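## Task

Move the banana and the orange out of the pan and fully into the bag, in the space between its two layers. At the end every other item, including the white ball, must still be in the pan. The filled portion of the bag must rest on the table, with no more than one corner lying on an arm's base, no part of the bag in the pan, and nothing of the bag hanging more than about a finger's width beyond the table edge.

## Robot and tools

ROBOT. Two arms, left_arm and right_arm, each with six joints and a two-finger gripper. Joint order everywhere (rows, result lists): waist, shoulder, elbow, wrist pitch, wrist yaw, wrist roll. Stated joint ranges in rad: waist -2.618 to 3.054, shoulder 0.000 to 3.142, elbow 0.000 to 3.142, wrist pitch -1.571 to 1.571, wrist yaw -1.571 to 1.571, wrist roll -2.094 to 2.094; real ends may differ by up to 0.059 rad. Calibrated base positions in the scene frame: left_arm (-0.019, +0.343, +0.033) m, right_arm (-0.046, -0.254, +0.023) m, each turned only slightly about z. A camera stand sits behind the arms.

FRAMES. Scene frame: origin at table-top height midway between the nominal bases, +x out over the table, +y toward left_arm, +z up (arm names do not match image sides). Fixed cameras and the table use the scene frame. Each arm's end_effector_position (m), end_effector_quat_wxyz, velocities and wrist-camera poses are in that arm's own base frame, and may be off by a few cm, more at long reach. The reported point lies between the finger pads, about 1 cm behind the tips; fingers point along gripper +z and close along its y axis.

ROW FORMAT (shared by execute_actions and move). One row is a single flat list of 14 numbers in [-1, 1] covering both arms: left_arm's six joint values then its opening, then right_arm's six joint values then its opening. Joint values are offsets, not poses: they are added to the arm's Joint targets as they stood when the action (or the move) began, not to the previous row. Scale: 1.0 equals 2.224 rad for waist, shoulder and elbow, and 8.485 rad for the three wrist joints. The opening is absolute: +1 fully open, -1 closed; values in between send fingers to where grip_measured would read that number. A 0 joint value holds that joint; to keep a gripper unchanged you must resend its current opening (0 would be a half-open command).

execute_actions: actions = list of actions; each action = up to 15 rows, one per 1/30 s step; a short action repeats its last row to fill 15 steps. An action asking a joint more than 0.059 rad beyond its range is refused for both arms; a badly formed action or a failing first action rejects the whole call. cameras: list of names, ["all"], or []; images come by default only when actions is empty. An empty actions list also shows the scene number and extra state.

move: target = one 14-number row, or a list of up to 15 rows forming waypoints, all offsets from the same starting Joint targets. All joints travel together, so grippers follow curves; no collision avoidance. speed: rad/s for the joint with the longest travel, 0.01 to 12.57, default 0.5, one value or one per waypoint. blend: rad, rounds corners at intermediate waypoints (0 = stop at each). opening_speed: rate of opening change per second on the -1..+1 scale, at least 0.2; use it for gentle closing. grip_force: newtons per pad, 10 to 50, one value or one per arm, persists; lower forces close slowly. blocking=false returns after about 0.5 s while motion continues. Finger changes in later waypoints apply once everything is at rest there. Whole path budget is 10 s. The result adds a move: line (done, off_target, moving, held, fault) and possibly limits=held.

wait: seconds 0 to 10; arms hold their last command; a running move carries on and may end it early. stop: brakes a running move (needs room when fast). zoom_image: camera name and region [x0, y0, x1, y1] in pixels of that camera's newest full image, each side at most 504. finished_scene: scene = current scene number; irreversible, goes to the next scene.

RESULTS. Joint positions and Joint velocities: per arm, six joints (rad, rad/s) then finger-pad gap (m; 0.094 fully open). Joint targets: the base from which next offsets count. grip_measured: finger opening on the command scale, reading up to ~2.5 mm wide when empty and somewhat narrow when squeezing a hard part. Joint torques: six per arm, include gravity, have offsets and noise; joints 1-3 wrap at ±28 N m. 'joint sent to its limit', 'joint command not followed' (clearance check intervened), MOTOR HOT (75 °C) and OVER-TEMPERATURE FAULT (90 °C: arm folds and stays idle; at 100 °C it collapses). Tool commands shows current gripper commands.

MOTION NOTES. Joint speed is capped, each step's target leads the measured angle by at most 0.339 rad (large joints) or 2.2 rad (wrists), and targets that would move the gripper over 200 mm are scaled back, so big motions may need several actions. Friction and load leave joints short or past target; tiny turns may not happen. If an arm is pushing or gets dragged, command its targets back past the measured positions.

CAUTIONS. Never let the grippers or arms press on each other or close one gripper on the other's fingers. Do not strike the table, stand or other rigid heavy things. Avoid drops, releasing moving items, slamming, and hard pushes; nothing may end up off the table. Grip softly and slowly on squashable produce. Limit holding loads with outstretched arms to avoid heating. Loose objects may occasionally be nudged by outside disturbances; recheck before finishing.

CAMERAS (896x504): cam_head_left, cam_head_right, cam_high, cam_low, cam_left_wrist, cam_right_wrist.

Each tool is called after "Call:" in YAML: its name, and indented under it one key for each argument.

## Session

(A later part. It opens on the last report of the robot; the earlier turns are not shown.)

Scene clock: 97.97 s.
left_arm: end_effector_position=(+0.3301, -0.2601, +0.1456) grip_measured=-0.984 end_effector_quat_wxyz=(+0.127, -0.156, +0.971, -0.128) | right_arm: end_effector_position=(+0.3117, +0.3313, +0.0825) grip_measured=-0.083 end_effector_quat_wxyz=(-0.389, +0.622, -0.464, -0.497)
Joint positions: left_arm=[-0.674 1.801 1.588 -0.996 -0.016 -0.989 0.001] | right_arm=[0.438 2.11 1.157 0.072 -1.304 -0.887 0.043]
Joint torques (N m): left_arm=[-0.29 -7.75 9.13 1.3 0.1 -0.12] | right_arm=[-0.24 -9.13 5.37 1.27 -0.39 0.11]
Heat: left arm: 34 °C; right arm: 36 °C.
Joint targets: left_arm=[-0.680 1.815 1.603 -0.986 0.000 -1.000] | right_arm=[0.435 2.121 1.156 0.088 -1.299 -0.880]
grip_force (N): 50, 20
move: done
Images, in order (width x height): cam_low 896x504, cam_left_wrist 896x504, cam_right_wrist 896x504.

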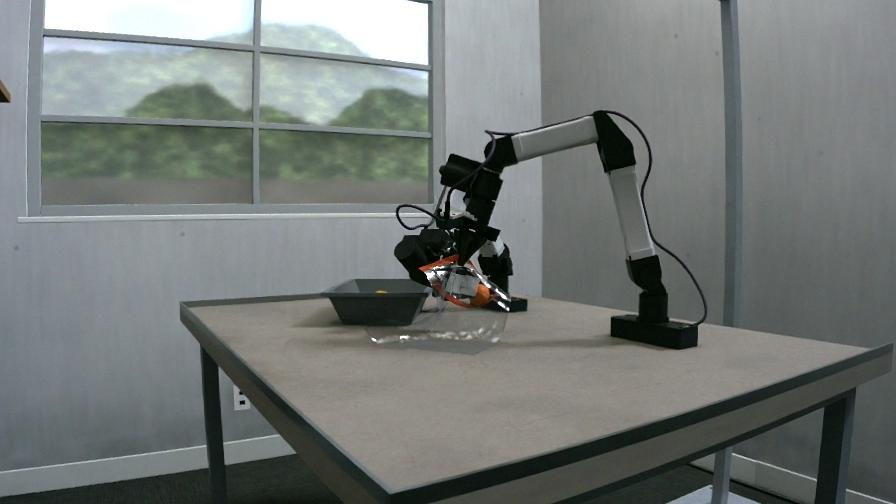

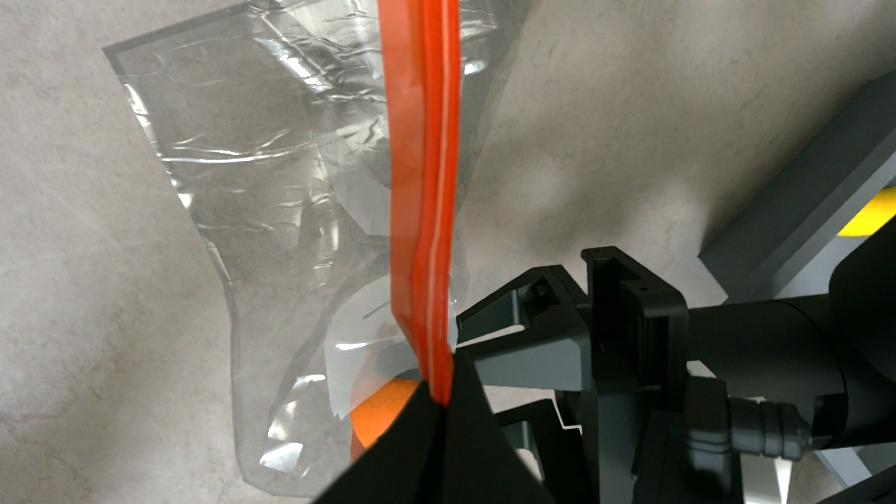

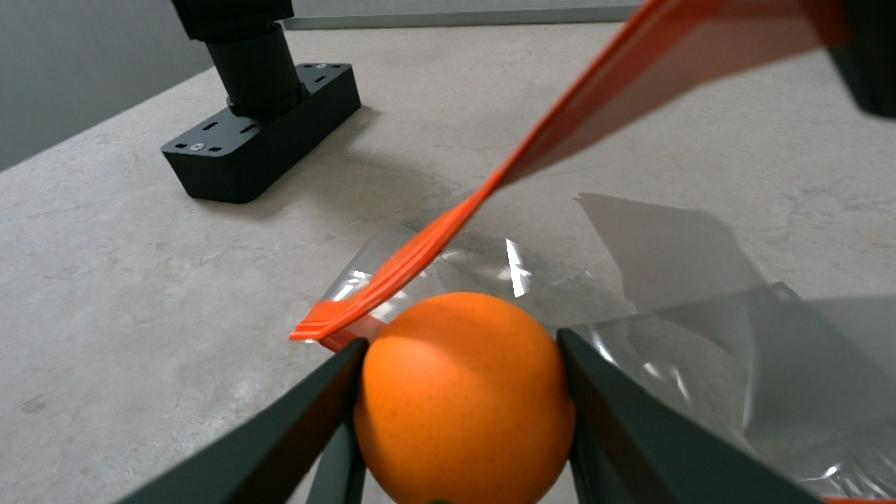

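Call:
move:
  target: [0,0,0,0,0,0,-1,0.0472,0.0351,0.0762,-0.0105,0,0,-0.15]
  speed: 0.15
  cameras: ["cam_left_wrist","cam_right_wrist","cam_low"]

Call:
zoom_image:
  camera: "cam_low"
  region: [350, 190, 560, 360]

Scene clock: 99.83 s.
left_arm: end_effector_position=(+0.3300, -0.2496, +0.1434) grip_measured=-0.984 end_effector_quat_wxyz=(+0.129, -0.162, +0.972, -0.107) | right_arm: end_effector_position=(+0.3057, +0.3657, +0.0813) grip_measured=-0.083 end_effector_quat_wxyz=(-0.363, +0.637, -0.443, -0.516)
Joint positions: left_arm=[-0.667 1.801 1.588 -1.024 -0.045 -0.989 0.001] | right_arm=[0.514 2.187 1.29 -0.006 -1.308 -0.891 0.043]
Joint torques (N m): left_arm=[-0.8 -7.68 9.09 1.55 0.36 -0.12] | right_arm=[2.55 -9.68 9.06 1.14 -0.39 0.17]
Heat: left arm: 34 °C; right arm: 36 °C.
Joint targets: left_arm=[-0.680 1.815 1.603 -0.986 0.000 -0.999] | right_arm=[0.540 2.199 1.325 -0.001 -1.299 -0.880]
grip_force (N): 50, 20
move: off_target (left_arm, right_arm); left_arm: the wrist yaw is farthest, 0.045 rad from its target; right_arm: the elbow is farthest, 0.036 rad from its target
Images, in order (width x height): cam_low 896x504, cam_left_wrist 896x504, cam_right_wrist 896x504.

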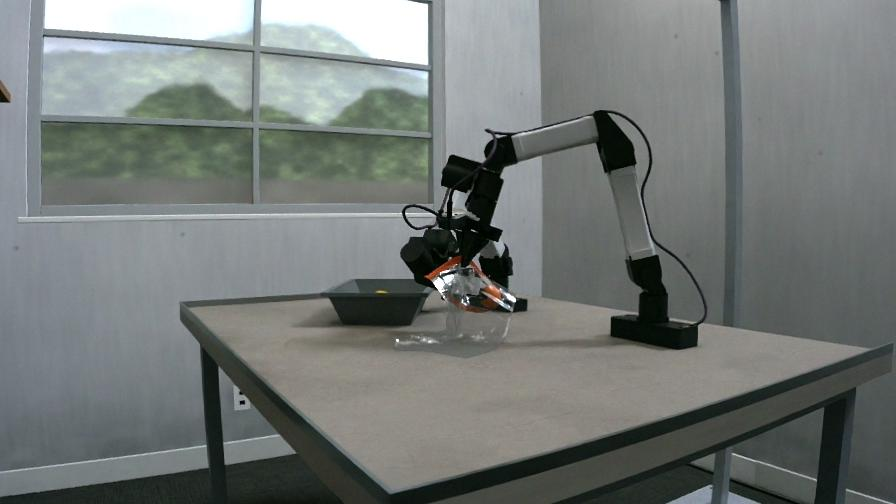

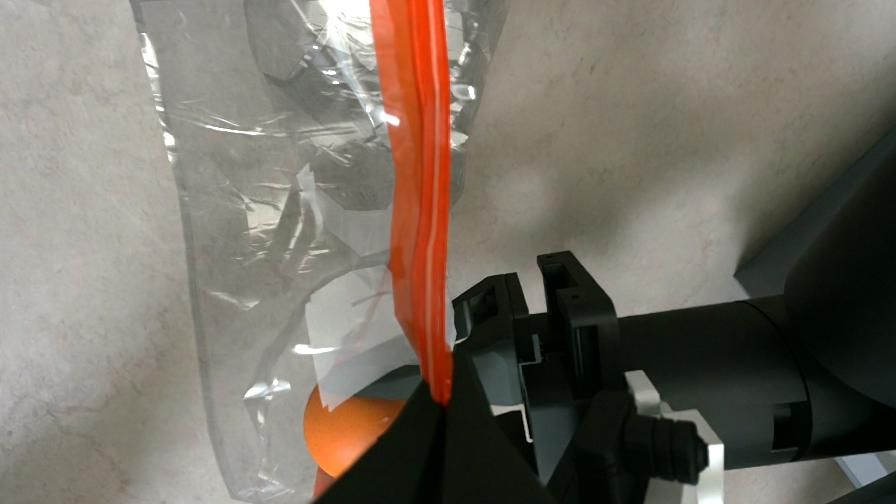

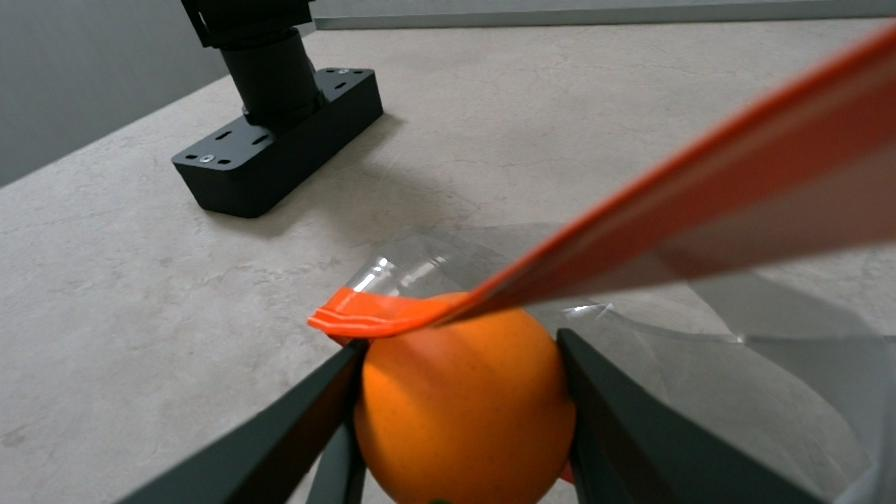

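Scaled by 2.400 from the camera's 896x504 image, which has a finer 1280x720 frame.

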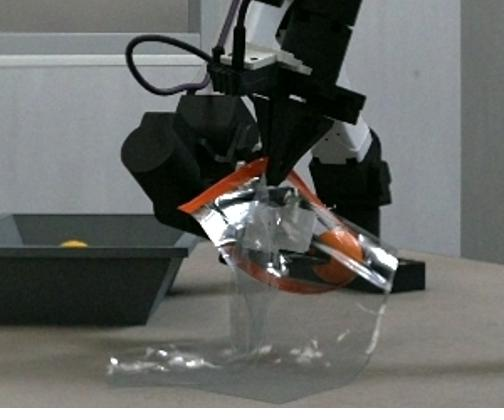

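Call:
move:
  target: [-0.0187,0.0067,0.0656,-0.0349,0,0,-1,0,0,0,0,0,0,-0.15]
  speed: 0.15
  cameras: ["cam_left_wrist","cam_right_wrist","cam_low"]

Call:
zoom_image:
  camera: "cam_low"
  region: [350, 190, 560, 360]

Call:
zoom_image:
  camera: "cam_right_wrist"
  region: [280, 200, 680, 504]

Scene clock: 103.10 s.
left_arm: end_effector_position=(+0.2926, -0.2490, +0.1653) grip_measured=-0.984 end_effector_quat_wxyz=(+0.077, -0.137, +0.985, -0.071) | right_arm: end_effector_position=(+0.3009, +0.3725, +0.0839) grip_measured=-0.083 end_effector_quat_wxyz=(-0.360, +0.641, -0.436, -0.518)
Joint positions: left_arm=[-0.715 1.814 1.725 -1.274 -0.021 -0.989 0.001] | right_arm=[0.533 2.187 1.3 -0.009 -1.308 -0.888 0.043]
Joint torques (N m): left_arm=[-0.32 -7.32 9.66 0.77 0.12 -0.12] | right_arm=[0.79 -9.73 8.13 1.17 -0.3 0.11]
Heat: left arm: 35 °C; right arm: 37 °C.
Joint targets: left_arm=[-0.722 1.830 1.749 -1.282 0.000 -0.999] | right_arm=[0.540 2.199 1.325 -0.001 -1.299 -0.880]
grip_force (N): 50, 20
move: done
Images, in order (width x height): cam_low 896x504, cam_left_wrist 896x504, cam_right_wrist 896x504.

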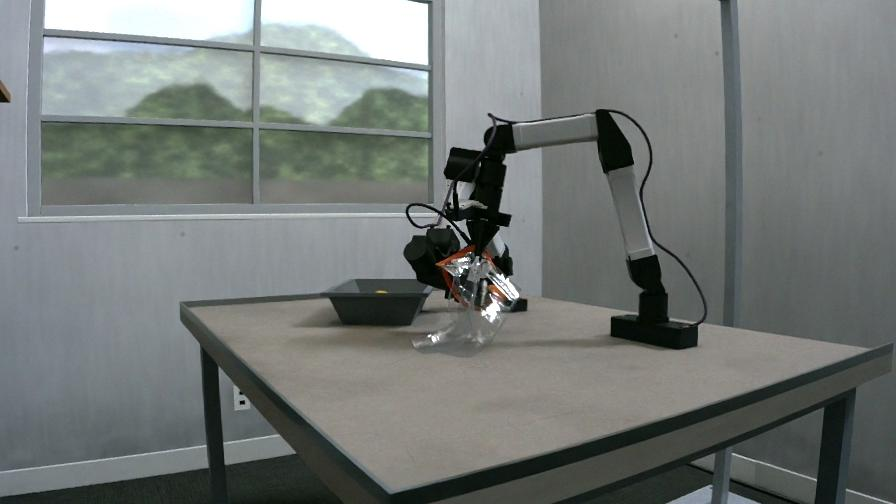

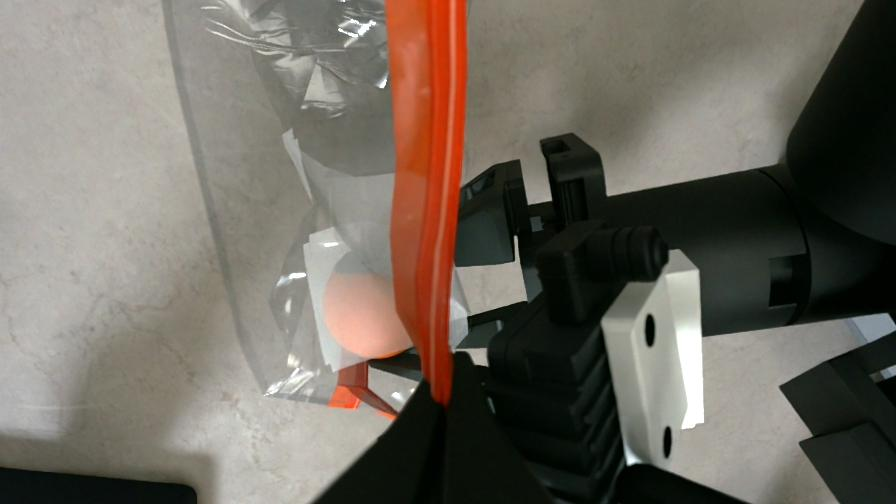

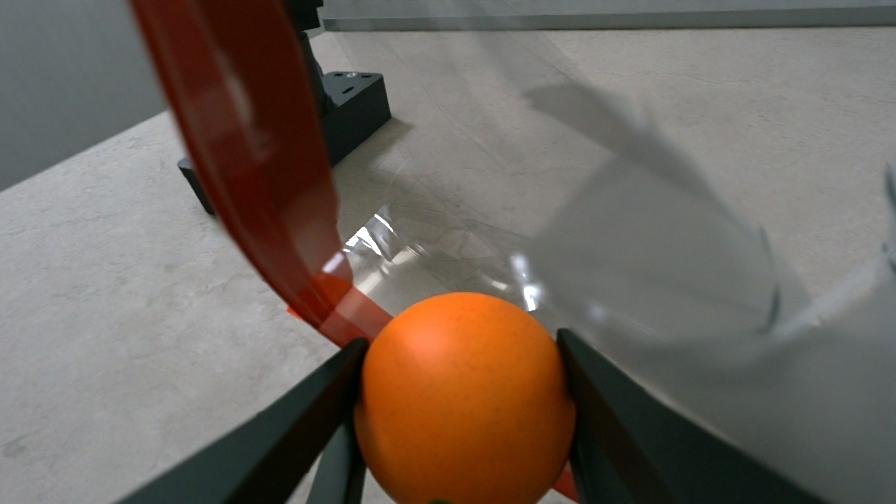

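Scaled by 2.400 from the camera's 896x504 image, which has a finer 1280x720 frame.

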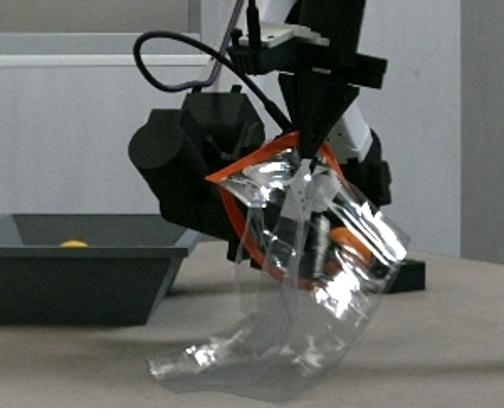

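Scaled by 1.260 from the camera's 896x504 image, which has a finer 1280x720 frame.

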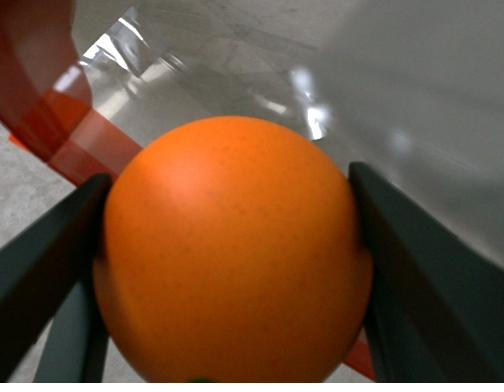

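Call:
move:
  target: [0,0,0,0,0,0,-1,0,0,0,0,0,0,0.4]
  opening_speed: 0.5
  cameras: ["cam_left_wrist","cam_right_wrist","cam_low"]

Call:
zoom_image:
  camera: "cam_low"
  region: [350, 190, 560, 360]

Scene clock: 104.63 s.
left_arm: end_effector_position=(+0.2924, -0.2490, +0.1652) grip_measured=-0.984 end_effector_quat_wxyz=(+0.076, -0.137, +0.985, -0.071) | right_arm: end_effector_position=(+0.3010, +0.3725, +0.0838) grip_measured=+0.399 end_effector_quat_wxyz=(-0.360, +0.641, -0.437, -0.518)
Joint positions: left_arm=[-0.715 1.814 1.725 -1.274 -0.02 -0.989 0.001] | right_arm=[0.533 2.187 1.3 -0.009 -1.307 -0.888 0.066]
Joint torques (N m): left_arm=[-0.34 -7.35 9.66 0.76 0.14 -0.12] | right_arm=[0.76 -9.74 8.13 1.17 -0.36 0.12]
Heat: left arm: 35 °C; right arm: 37 °C.
Joint targets: left_arm=[-0.722 1.830 1.749 -1.282 0.000 -0.999] | right_arm=[0.540 2.199 1.325 -0.001 -1.299 -0.880]
grip_force (N): 50, 20
move: done
Images, in order (width x height): cam_low 896x504, cam_left_wrist 896x504, cam_right_wrist 896x504.

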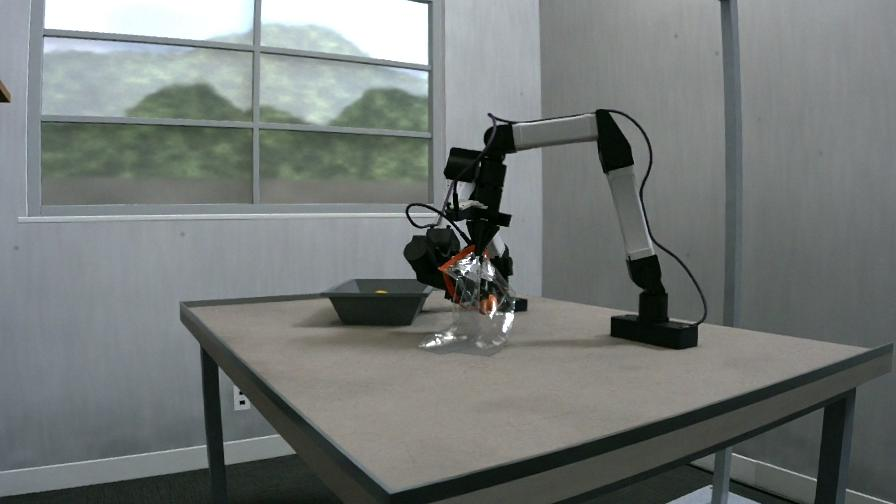

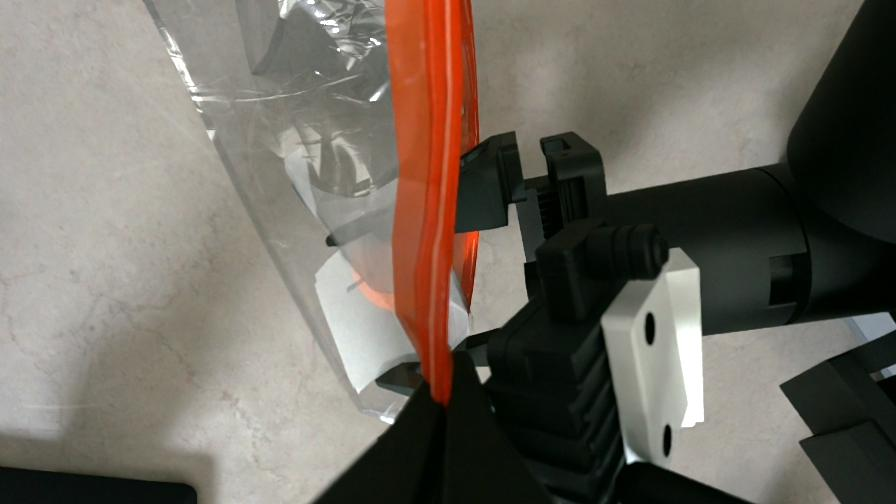

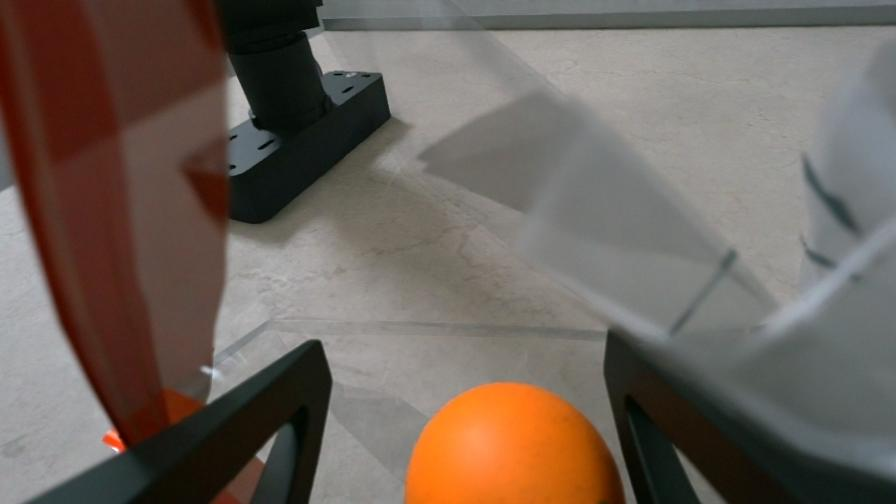

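Scaled by 2.400 from the camera's 896x504 image, which has a finer 1280x720 frame.

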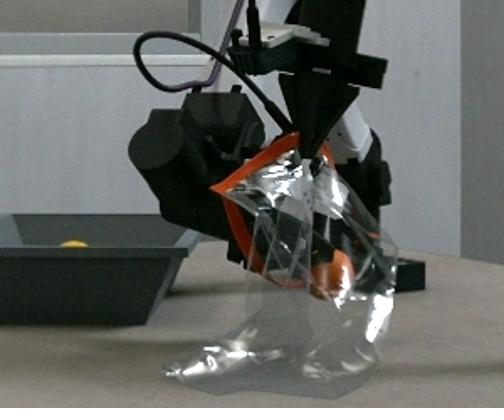

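Call:
move:
  target: [0,0.0261,0.1272,-0.0265,0,0,-1,0,0,0,0,0,0,0.4]
  speed: 0.25
  cameras: ["cam_left_wrist","cam_right_wrist","cam_low"]

Call:
zoom_image:
  camera: "cam_low"
  region: [350, 190, 560, 360]

Scene clock: 106.80 s.
left_arm: end_effector_position=(+0.2903, -0.2503, +0.2120) grip_measured=-0.984 end_effector_quat_wxyz=(+0.069, -0.135, +0.986, -0.069) | right_arm: end_effector_position=(+0.3026, +0.3734, +0.0858) grip_measured=+0.399 end_effector_quat_wxyz=(-0.362, +0.641, -0.435, -0.517)
Joint positions: left_arm=[-0.717 1.878 2.003 -1.501 -0.012 -0.989 0.001] | right_arm=[0.533 2.187 1.306 -0.005 -1.307 -0.883 0.066]
Joint torques (N m): left_arm=[-0.14 -8.01 9.73 0.75 0.07 -0.13] | right_arm=[0.76 -9.77 7.6 1.14 -0.37 0.08]
Heat: left arm: 35 °C; right arm: 38 °C.
Joint targets: left_arm=[-0.722 1.888 2.032 -1.507 0.000 -0.999] | right_arm=[0.540 2.199 1.325 -0.001 -1.300 -0.880]
grip_force (N): 50, 20
move: done
Images, in order (width x height): cam_low 896x504, cam_left_wrist 896x504, cam_right_wrist 896x504.

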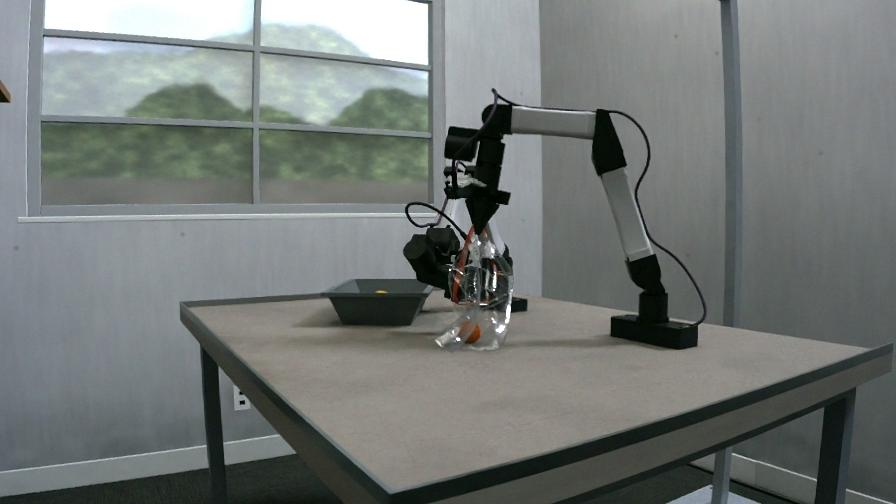

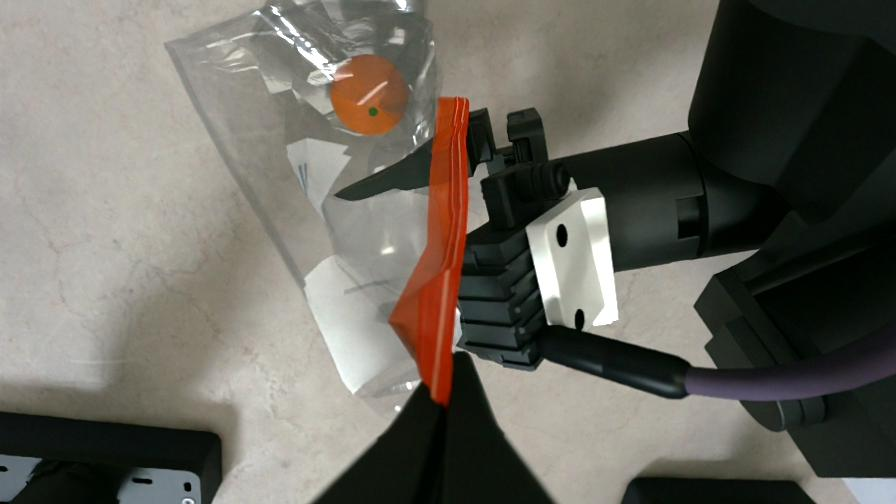

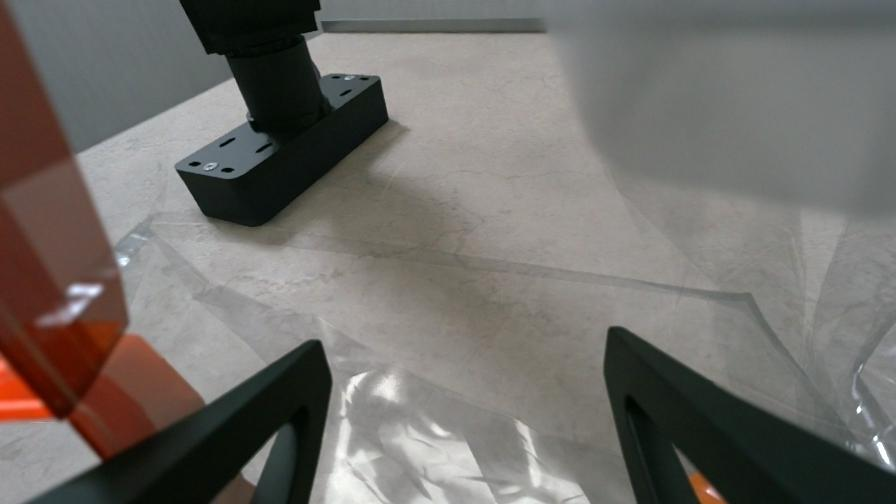

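Scaled by 2.400 from the camera's 896x504 image, which has a finer 1280x720 frame.

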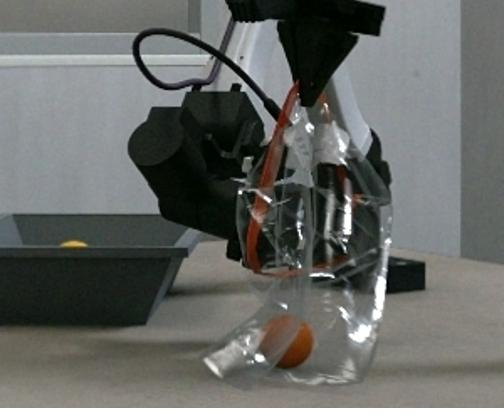

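Call:
move:
  target: [0,0,0,0,0,0,-1,-0.1526,-0.0926,-0.1277,0.0092,0,0,0.4]
  speed: 0.4
  cameras: ["cam_left_wrist","cam_right_wrist","cam_low","cam_head_left"]

Call:
zoom_image:
  camera: "cam_low"
  region: [350, 190, 560, 360]

Scene clock: 108.37 s.
left_arm: end_effector_position=(+0.2908, -0.2508, +0.2129) grip_measured=-0.984 end_effector_quat_wxyz=(+0.069, -0.135, +0.986, -0.071) | right_arm: end_effector_position=(+0.3523, +0.2441, +0.0809) grip_measured=+0.399 end_effector_quat_wxyz=(-0.428, +0.553, -0.547, -0.460)
Joint positions: left_arm=[-0.717 1.878 2.007 -1.502 -0.012 -0.989 0.001] | right_arm=[0.203 2.038 1.045 0.061 -1.306 -0.883 0.066]
Joint torques (N m): left_arm=[-0.18 -8.06 9.31 0.77 0.06 -0.12] | right_arm=[-0.25 -13.2 4.97 1.2 -0.39 0.08]
Heat: left arm: 35 °C; right arm: 39 °C.
Joint targets: left_arm=[-0.722 1.888 2.032 -1.507 0.000 -0.999] | right_arm=[0.201 1.993 1.041 0.077 -1.299 -0.880]
grip_force (N): 50, 20
move: off_target (right_arm); right_arm: the shoulder is farthest, 0.045 rad from its target
Images, in order (width x height): cam_head_left 896x504, cam_low 896x504, cam_left_wrist 896x504, cam_right_wrist 896x504.

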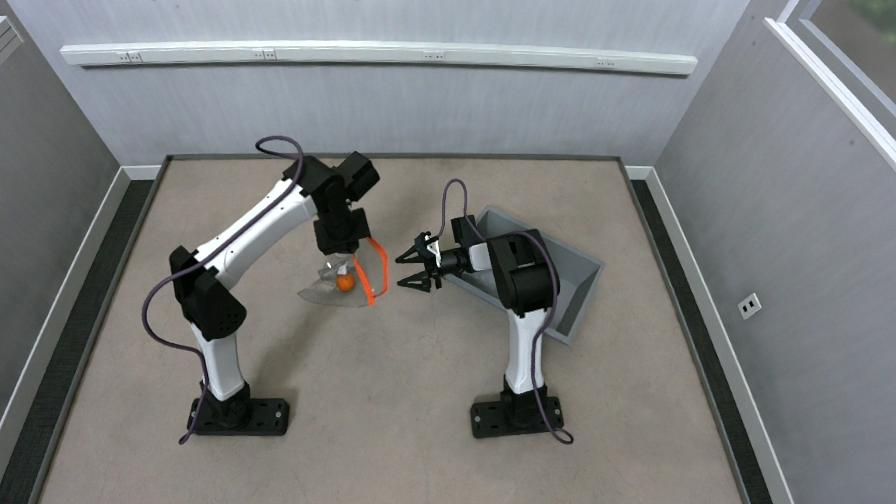

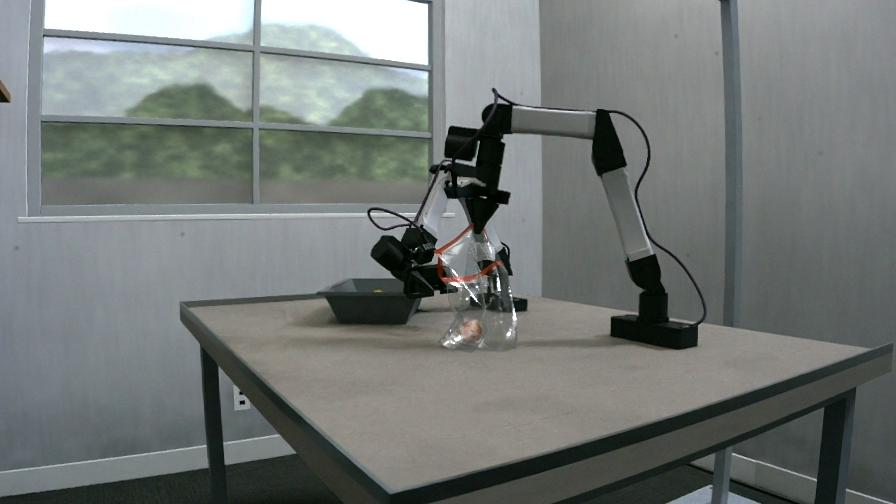

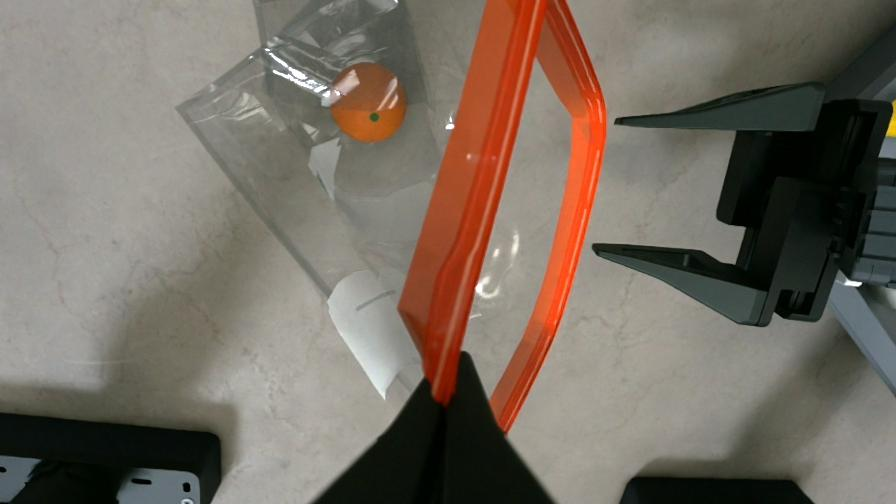

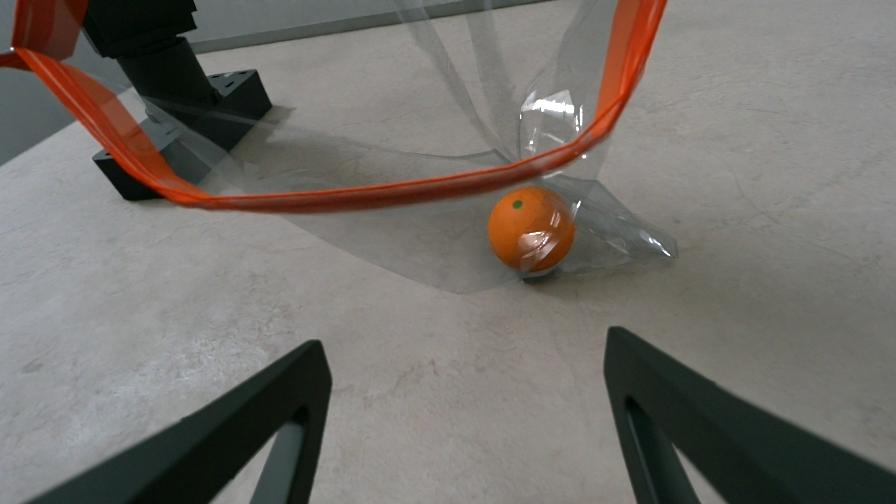

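Scaled by 2.400 from the camera's 896x504 image, which has a finer 1280x720 frame.

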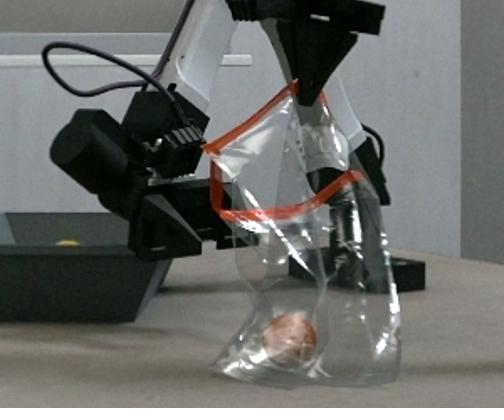

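Call:
move:
  target: [0,0,0,0,0,0,-1,-0.0454,-0.0634,0.4843,-0.1918,0.1531,0.1037,0.4]
  speed: 0.9
  cameras: ["cam_right_wrist","cam_left_wrist"]

Scene clock: 112.47 s.
left_arm: end_effector_position=(+0.2908, -0.2508, +0.2129) grip_measured=-0.984 end_effector_quat_wxyz=(+0.069, -0.135, +0.986, -0.071) | right_arm: end_effector_position=(+0.3837, +0.0423, +0.2356) grip_measured=+0.399 end_effector_quat_wxyz=(+0.120, -0.057, +0.991, +0.011)
Joint positions: left_arm=[-0.717 1.878 2.007 -1.502 -0.012 -0.989 0.001] | right_arm=[0.105 1.88 2.098 -1.547 -0.011 -0.008 0.066]
Joint torques (N m): left_arm=[-0.18 -8.1 9.31 0.78 0.06 -0.12] | right_arm=[-0.46 -11.07 7.87 0.64 0.03 0.14]
Heat: left arm: 35 °C; right arm: 40 °C.
Joint targets: left_arm=[-0.722 1.888 2.032 -1.507 0.000 -0.999] | right_arm=[0.100 1.852 2.118 -1.550 0.000 0.000]
grip_force (N): 50, 20
move: done
Images, in order (width x height): cam_left_wrist 896x504, cam_right_wrist 896x504.

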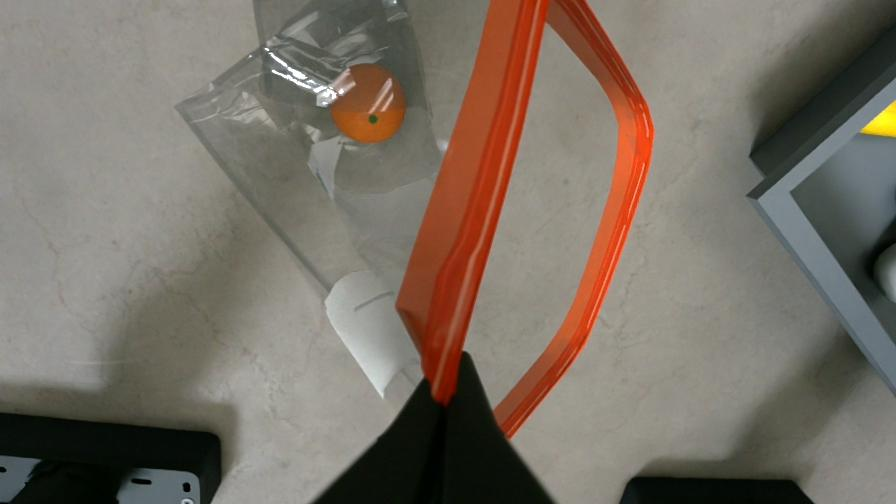

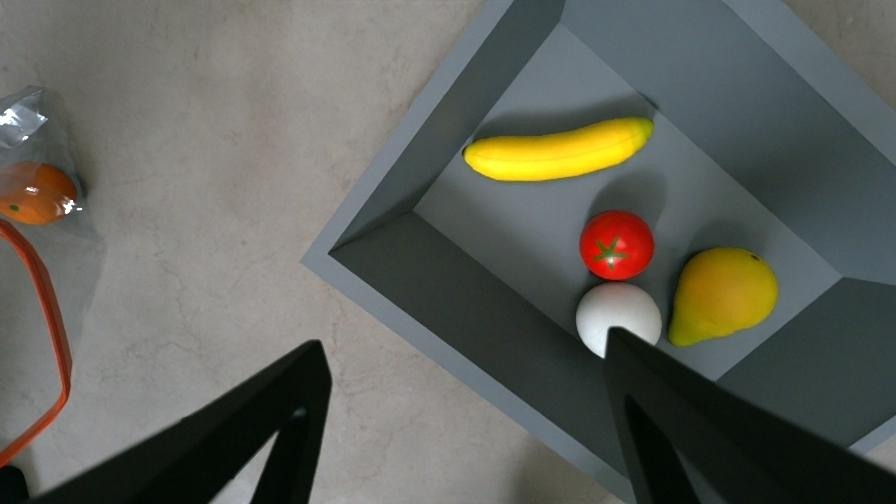

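Call:
move:
  target:
    - [0,0,0,0,0,0,-1,-0.1007,0.0733,-0.1093,0.0389,0,0.1399,0.15]
    - [0,0,0,0,0,0,-1,-0.1007,0.0915,-0.2,0.068,0,0.1399,0.15]
  speed: [0.6,0.4]
  blend: [0.05,0]
  cameras: ["cam_right_wrist"]

Scene clock: 116.73 s.
left_arm: end_effector_position=(+0.2908, -0.2508, +0.2129) grip_measured=-0.984 end_effector_quat_wxyz=(+0.069, -0.135, +0.986, -0.071) | right_arm: end_effector_position=(+0.4402, -0.0513, +0.0724) grip_measured=+0.151 end_effector_quat_wxyz=(+0.089, +0.601, +0.792, +0.057)
Joint positions: left_arm=[-0.717 1.878 2.007 -1.502 -0.012 -0.989 0.001] | right_arm=[-0.12 2.047 1.674 -0.986 -0.009 1.18 0.054]
Joint torques (N m): left_arm=[-0.13 -8.09 9.29 0.77 0.05 -0.13] | right_arm=[-0.39 -9.61 6.37 0.76 0.11 0.12]
Heat: left arm: 36 °C; right arm: 40 °C.
Joint targets: left_arm=[-0.722 1.888 2.032 -1.507 0.000 -0.999] | right_arm=[-0.124 2.055 1.673 -0.973 0.000 1.187]
grip_force (N): 50, 20
move: done
Images, in order (width x height): cam_right_wrist 896x504.

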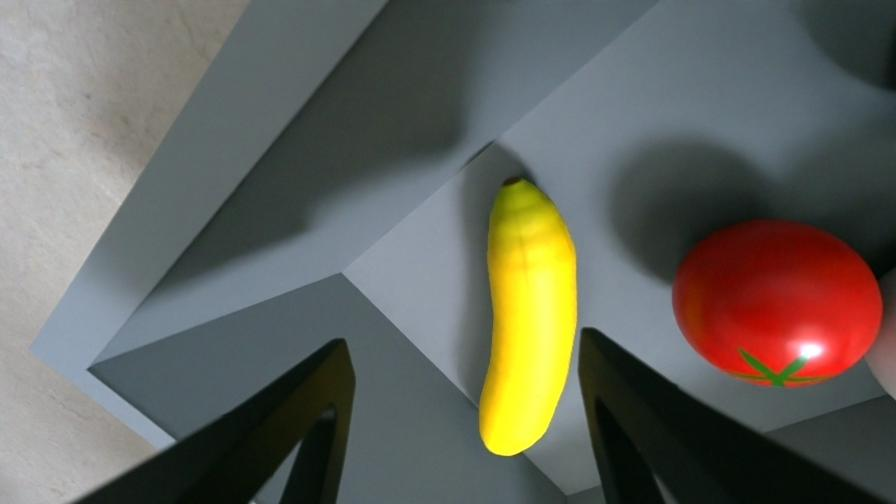

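Call:
move:
  target: [0,0,0,0,0,0,-1,-0.0025,0.0112,-0.1048,0.0263,0,0,0.3]
  speed: 0.25
  cameras: ["cam_right_wrist"]

Scene clock: 119.03 s.
left_arm: end_effector_position=(+0.2908, -0.2508, +0.2129) grip_measured=-0.984 end_effector_quat_wxyz=(+0.069, -0.135, +0.986, -0.071) | right_arm: end_effector_position=(+0.4217, -0.0491, +0.0064) grip_measured=+0.299 end_effector_quat_wxyz=(+0.076, +0.602, +0.793, +0.050)
Joint positions: left_arm=[-0.717 1.878 2.007 -1.502 -0.012 -0.989 0.001] | right_arm=[-0.12 2.069 1.442 -0.763 -0.009 1.18 0.061]
Joint torques (N m): left_arm=[-0.2 -8.09 9.32 0.78 0.05 -0.13] | right_arm=[-0.94 -9.18 5.82 0.69 0.11 0.11]
Heat: left arm: 36 °C; right arm: 40 °C.
Joint targets: left_arm=[-0.722 1.888 2.032 -1.507 0.000 -0.999] | right_arm=[-0.130 2.080 1.440 -0.750 0.000 1.187]
grip_force (N): 50, 20
move: done
Images, in order (width x height): cam_right_wrist 896x504.

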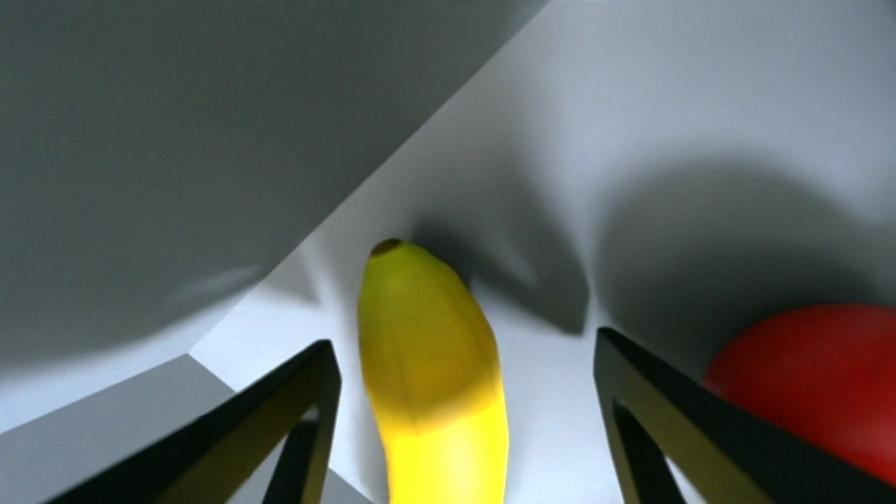

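Call:
move:
  target: [0,0,0,0,0,0,-1,0,0,0,0,0,0,-0.6]
  opening_speed: 0.6
  grip_force: [50,30]
  cameras: ["cam_right_wrist"]

Scene clock: 121.53 s.
left_arm: end_effector_position=(+0.2908, -0.2508, +0.2129) grip_measured=-0.984 end_effector_quat_wxyz=(+0.069, -0.135, +0.986, -0.071) | right_arm: end_effector_position=(+0.4219, -0.0491, +0.0065) grip_measured=-0.453 end_effector_quat_wxyz=(+0.076, +0.602, +0.793, +0.050)
Joint positions: left_arm=[-0.717 1.878 2.007 -1.502 -0.012 -0.989 0.001] | right_arm=[-0.12 2.069 1.442 -0.762 -0.009 1.18 0.026]
Joint torques (N m): left_arm=[-0.14 -8.08 9.28 0.78 0.07 -0.13] | right_arm=[-0.94 -9.17 5.85 0.71 0.1 0.11]
Heat: left arm: 36 °C; right arm: 40 °C.
Joint targets: left_arm=[-0.722 1.888 2.032 -1.507 0.000 -0.999] | right_arm=[-0.130 2.080 1.440 -0.750 0.000 1.187]
grip_force (N): 50, 30
move: done
Images, in order (width x height): cam_right_wrist 896x504.

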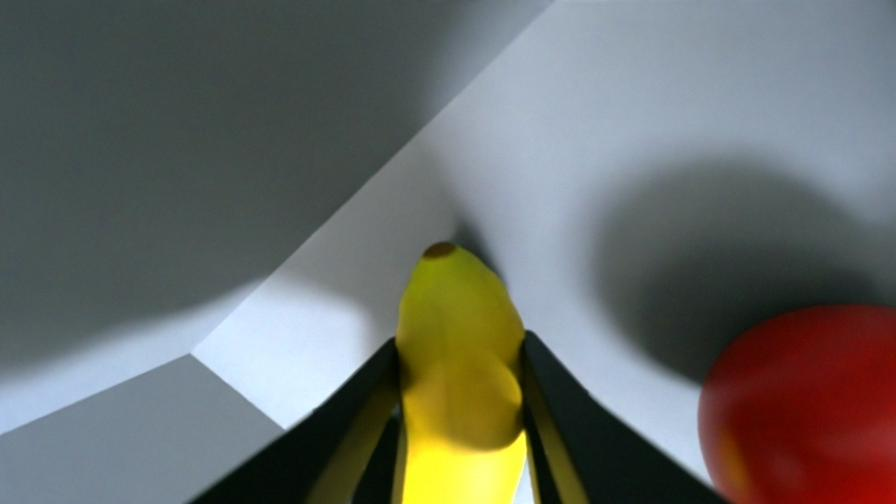

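Call:
move:
  target:
    - [0,0,0,0,0,0,-1,0,-0.1317,0.1812,-0.0832,0,0,-0.6]
    - [0,0,0,0,0,0,-1,0.0366,-0.2262,0.0102,-0.0372,-0.1179,-0.274,-0.6]
  speed: [0.4,0.7]
  blend: [0.05,0]
  cameras: ["cam_right_wrist","cam_low","cam_high","cam_left_wrist"]

Scene clock: 129.50 s.
left_arm: end_effector_position=(+0.2908, -0.2508, +0.2129) grip_measured=-0.984 end_effector_quat_wxyz=(+0.069, -0.135, +0.986, -0.071) | right_arm: end_effector_position=(+0.3471, +0.1262, +0.2408) grip_measured=-0.458 end_effector_quat_wxyz=(+0.385, -0.514, +0.704, +0.302)
Joint positions: left_arm=[-0.717 1.878 2.007 -1.502 -0.012 -0.989 0.001] | right_arm=[-0.055 1.613 1.467 -1.08 -0.985 -1.13 0.025]
Joint torques (N m): left_arm=[-0.14 -8.12 9.28 0.77 0.06 -0.13] | right_arm=[0.66 -9.95 6.2 0.94 -0.61 -0.02]
Heat: left arm: 37 °C; right arm: 42 °C.
Joint targets: left_arm=[-0.722 1.888 2.032 -1.507 0.000 -0.999] | right_arm=[-0.048 1.577 1.463 -1.066 -1.001 -1.138]
grip_force (N): 50, 30
move: off_target (right_arm); right_arm: the shoulder is farthest, 0.036 rad from its target
Images, in order (width x height): cam_high 896x504, cam_low 896x504, cam_left_wrist 896x504, cam_right_wrist 896x504.

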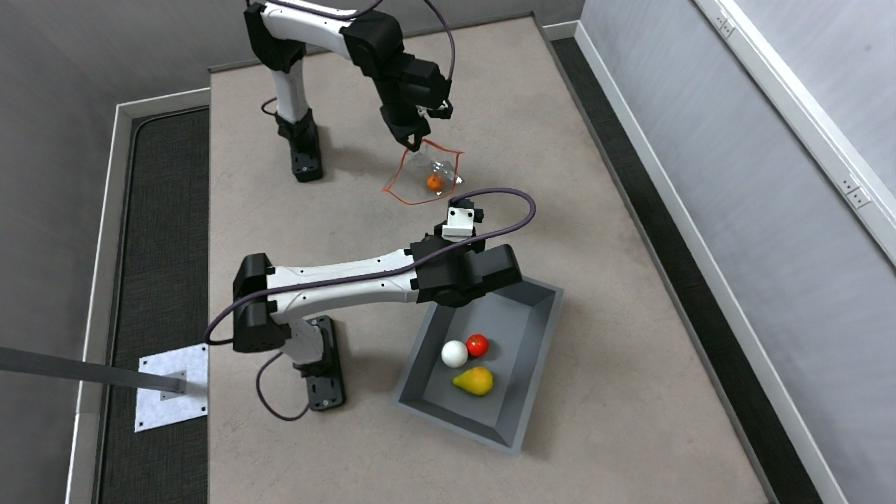

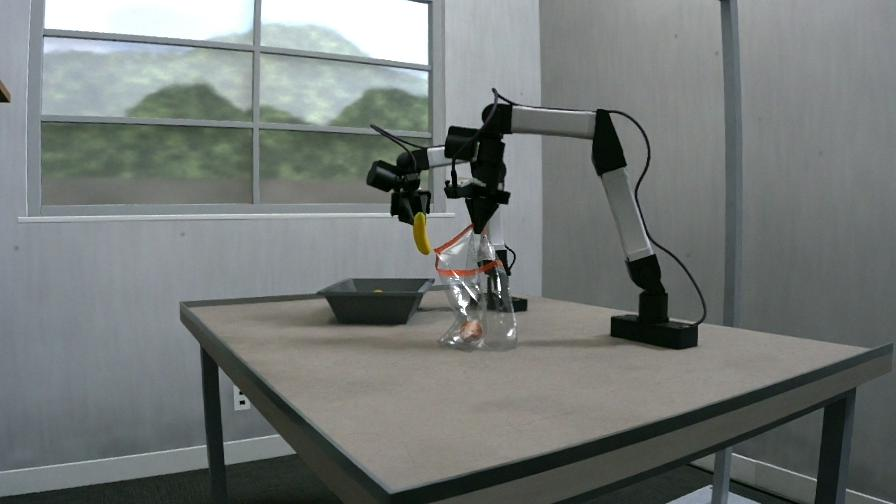

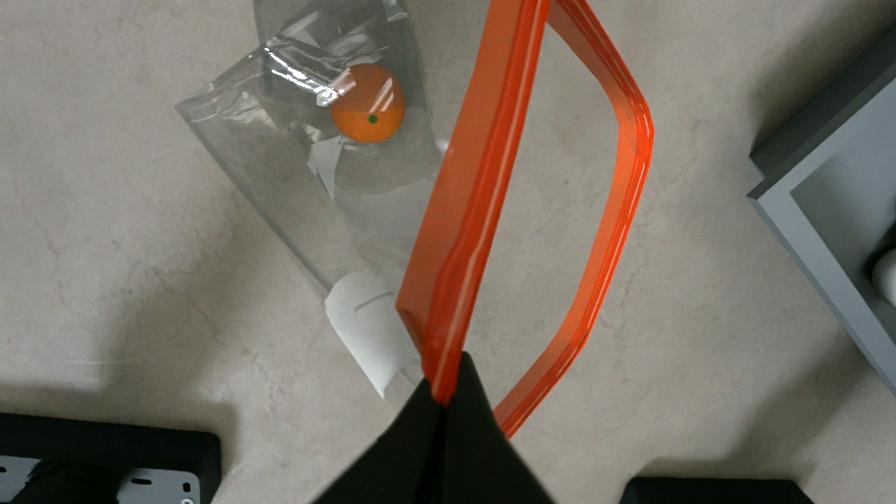

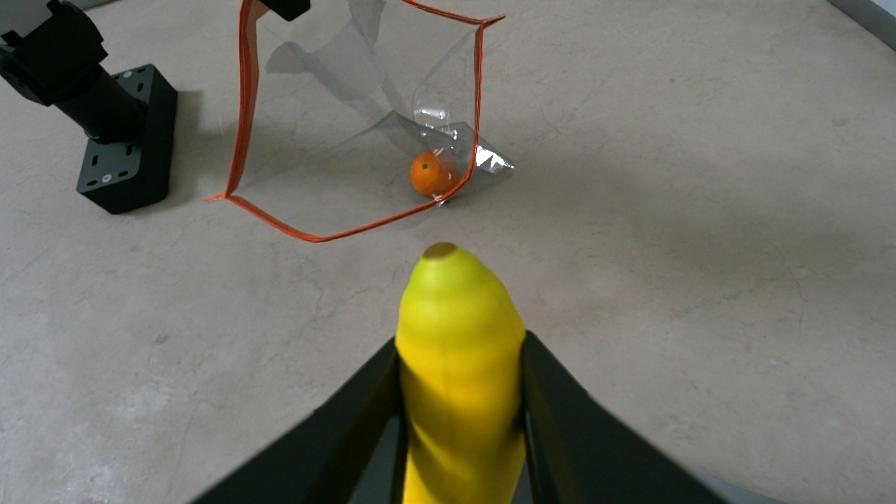

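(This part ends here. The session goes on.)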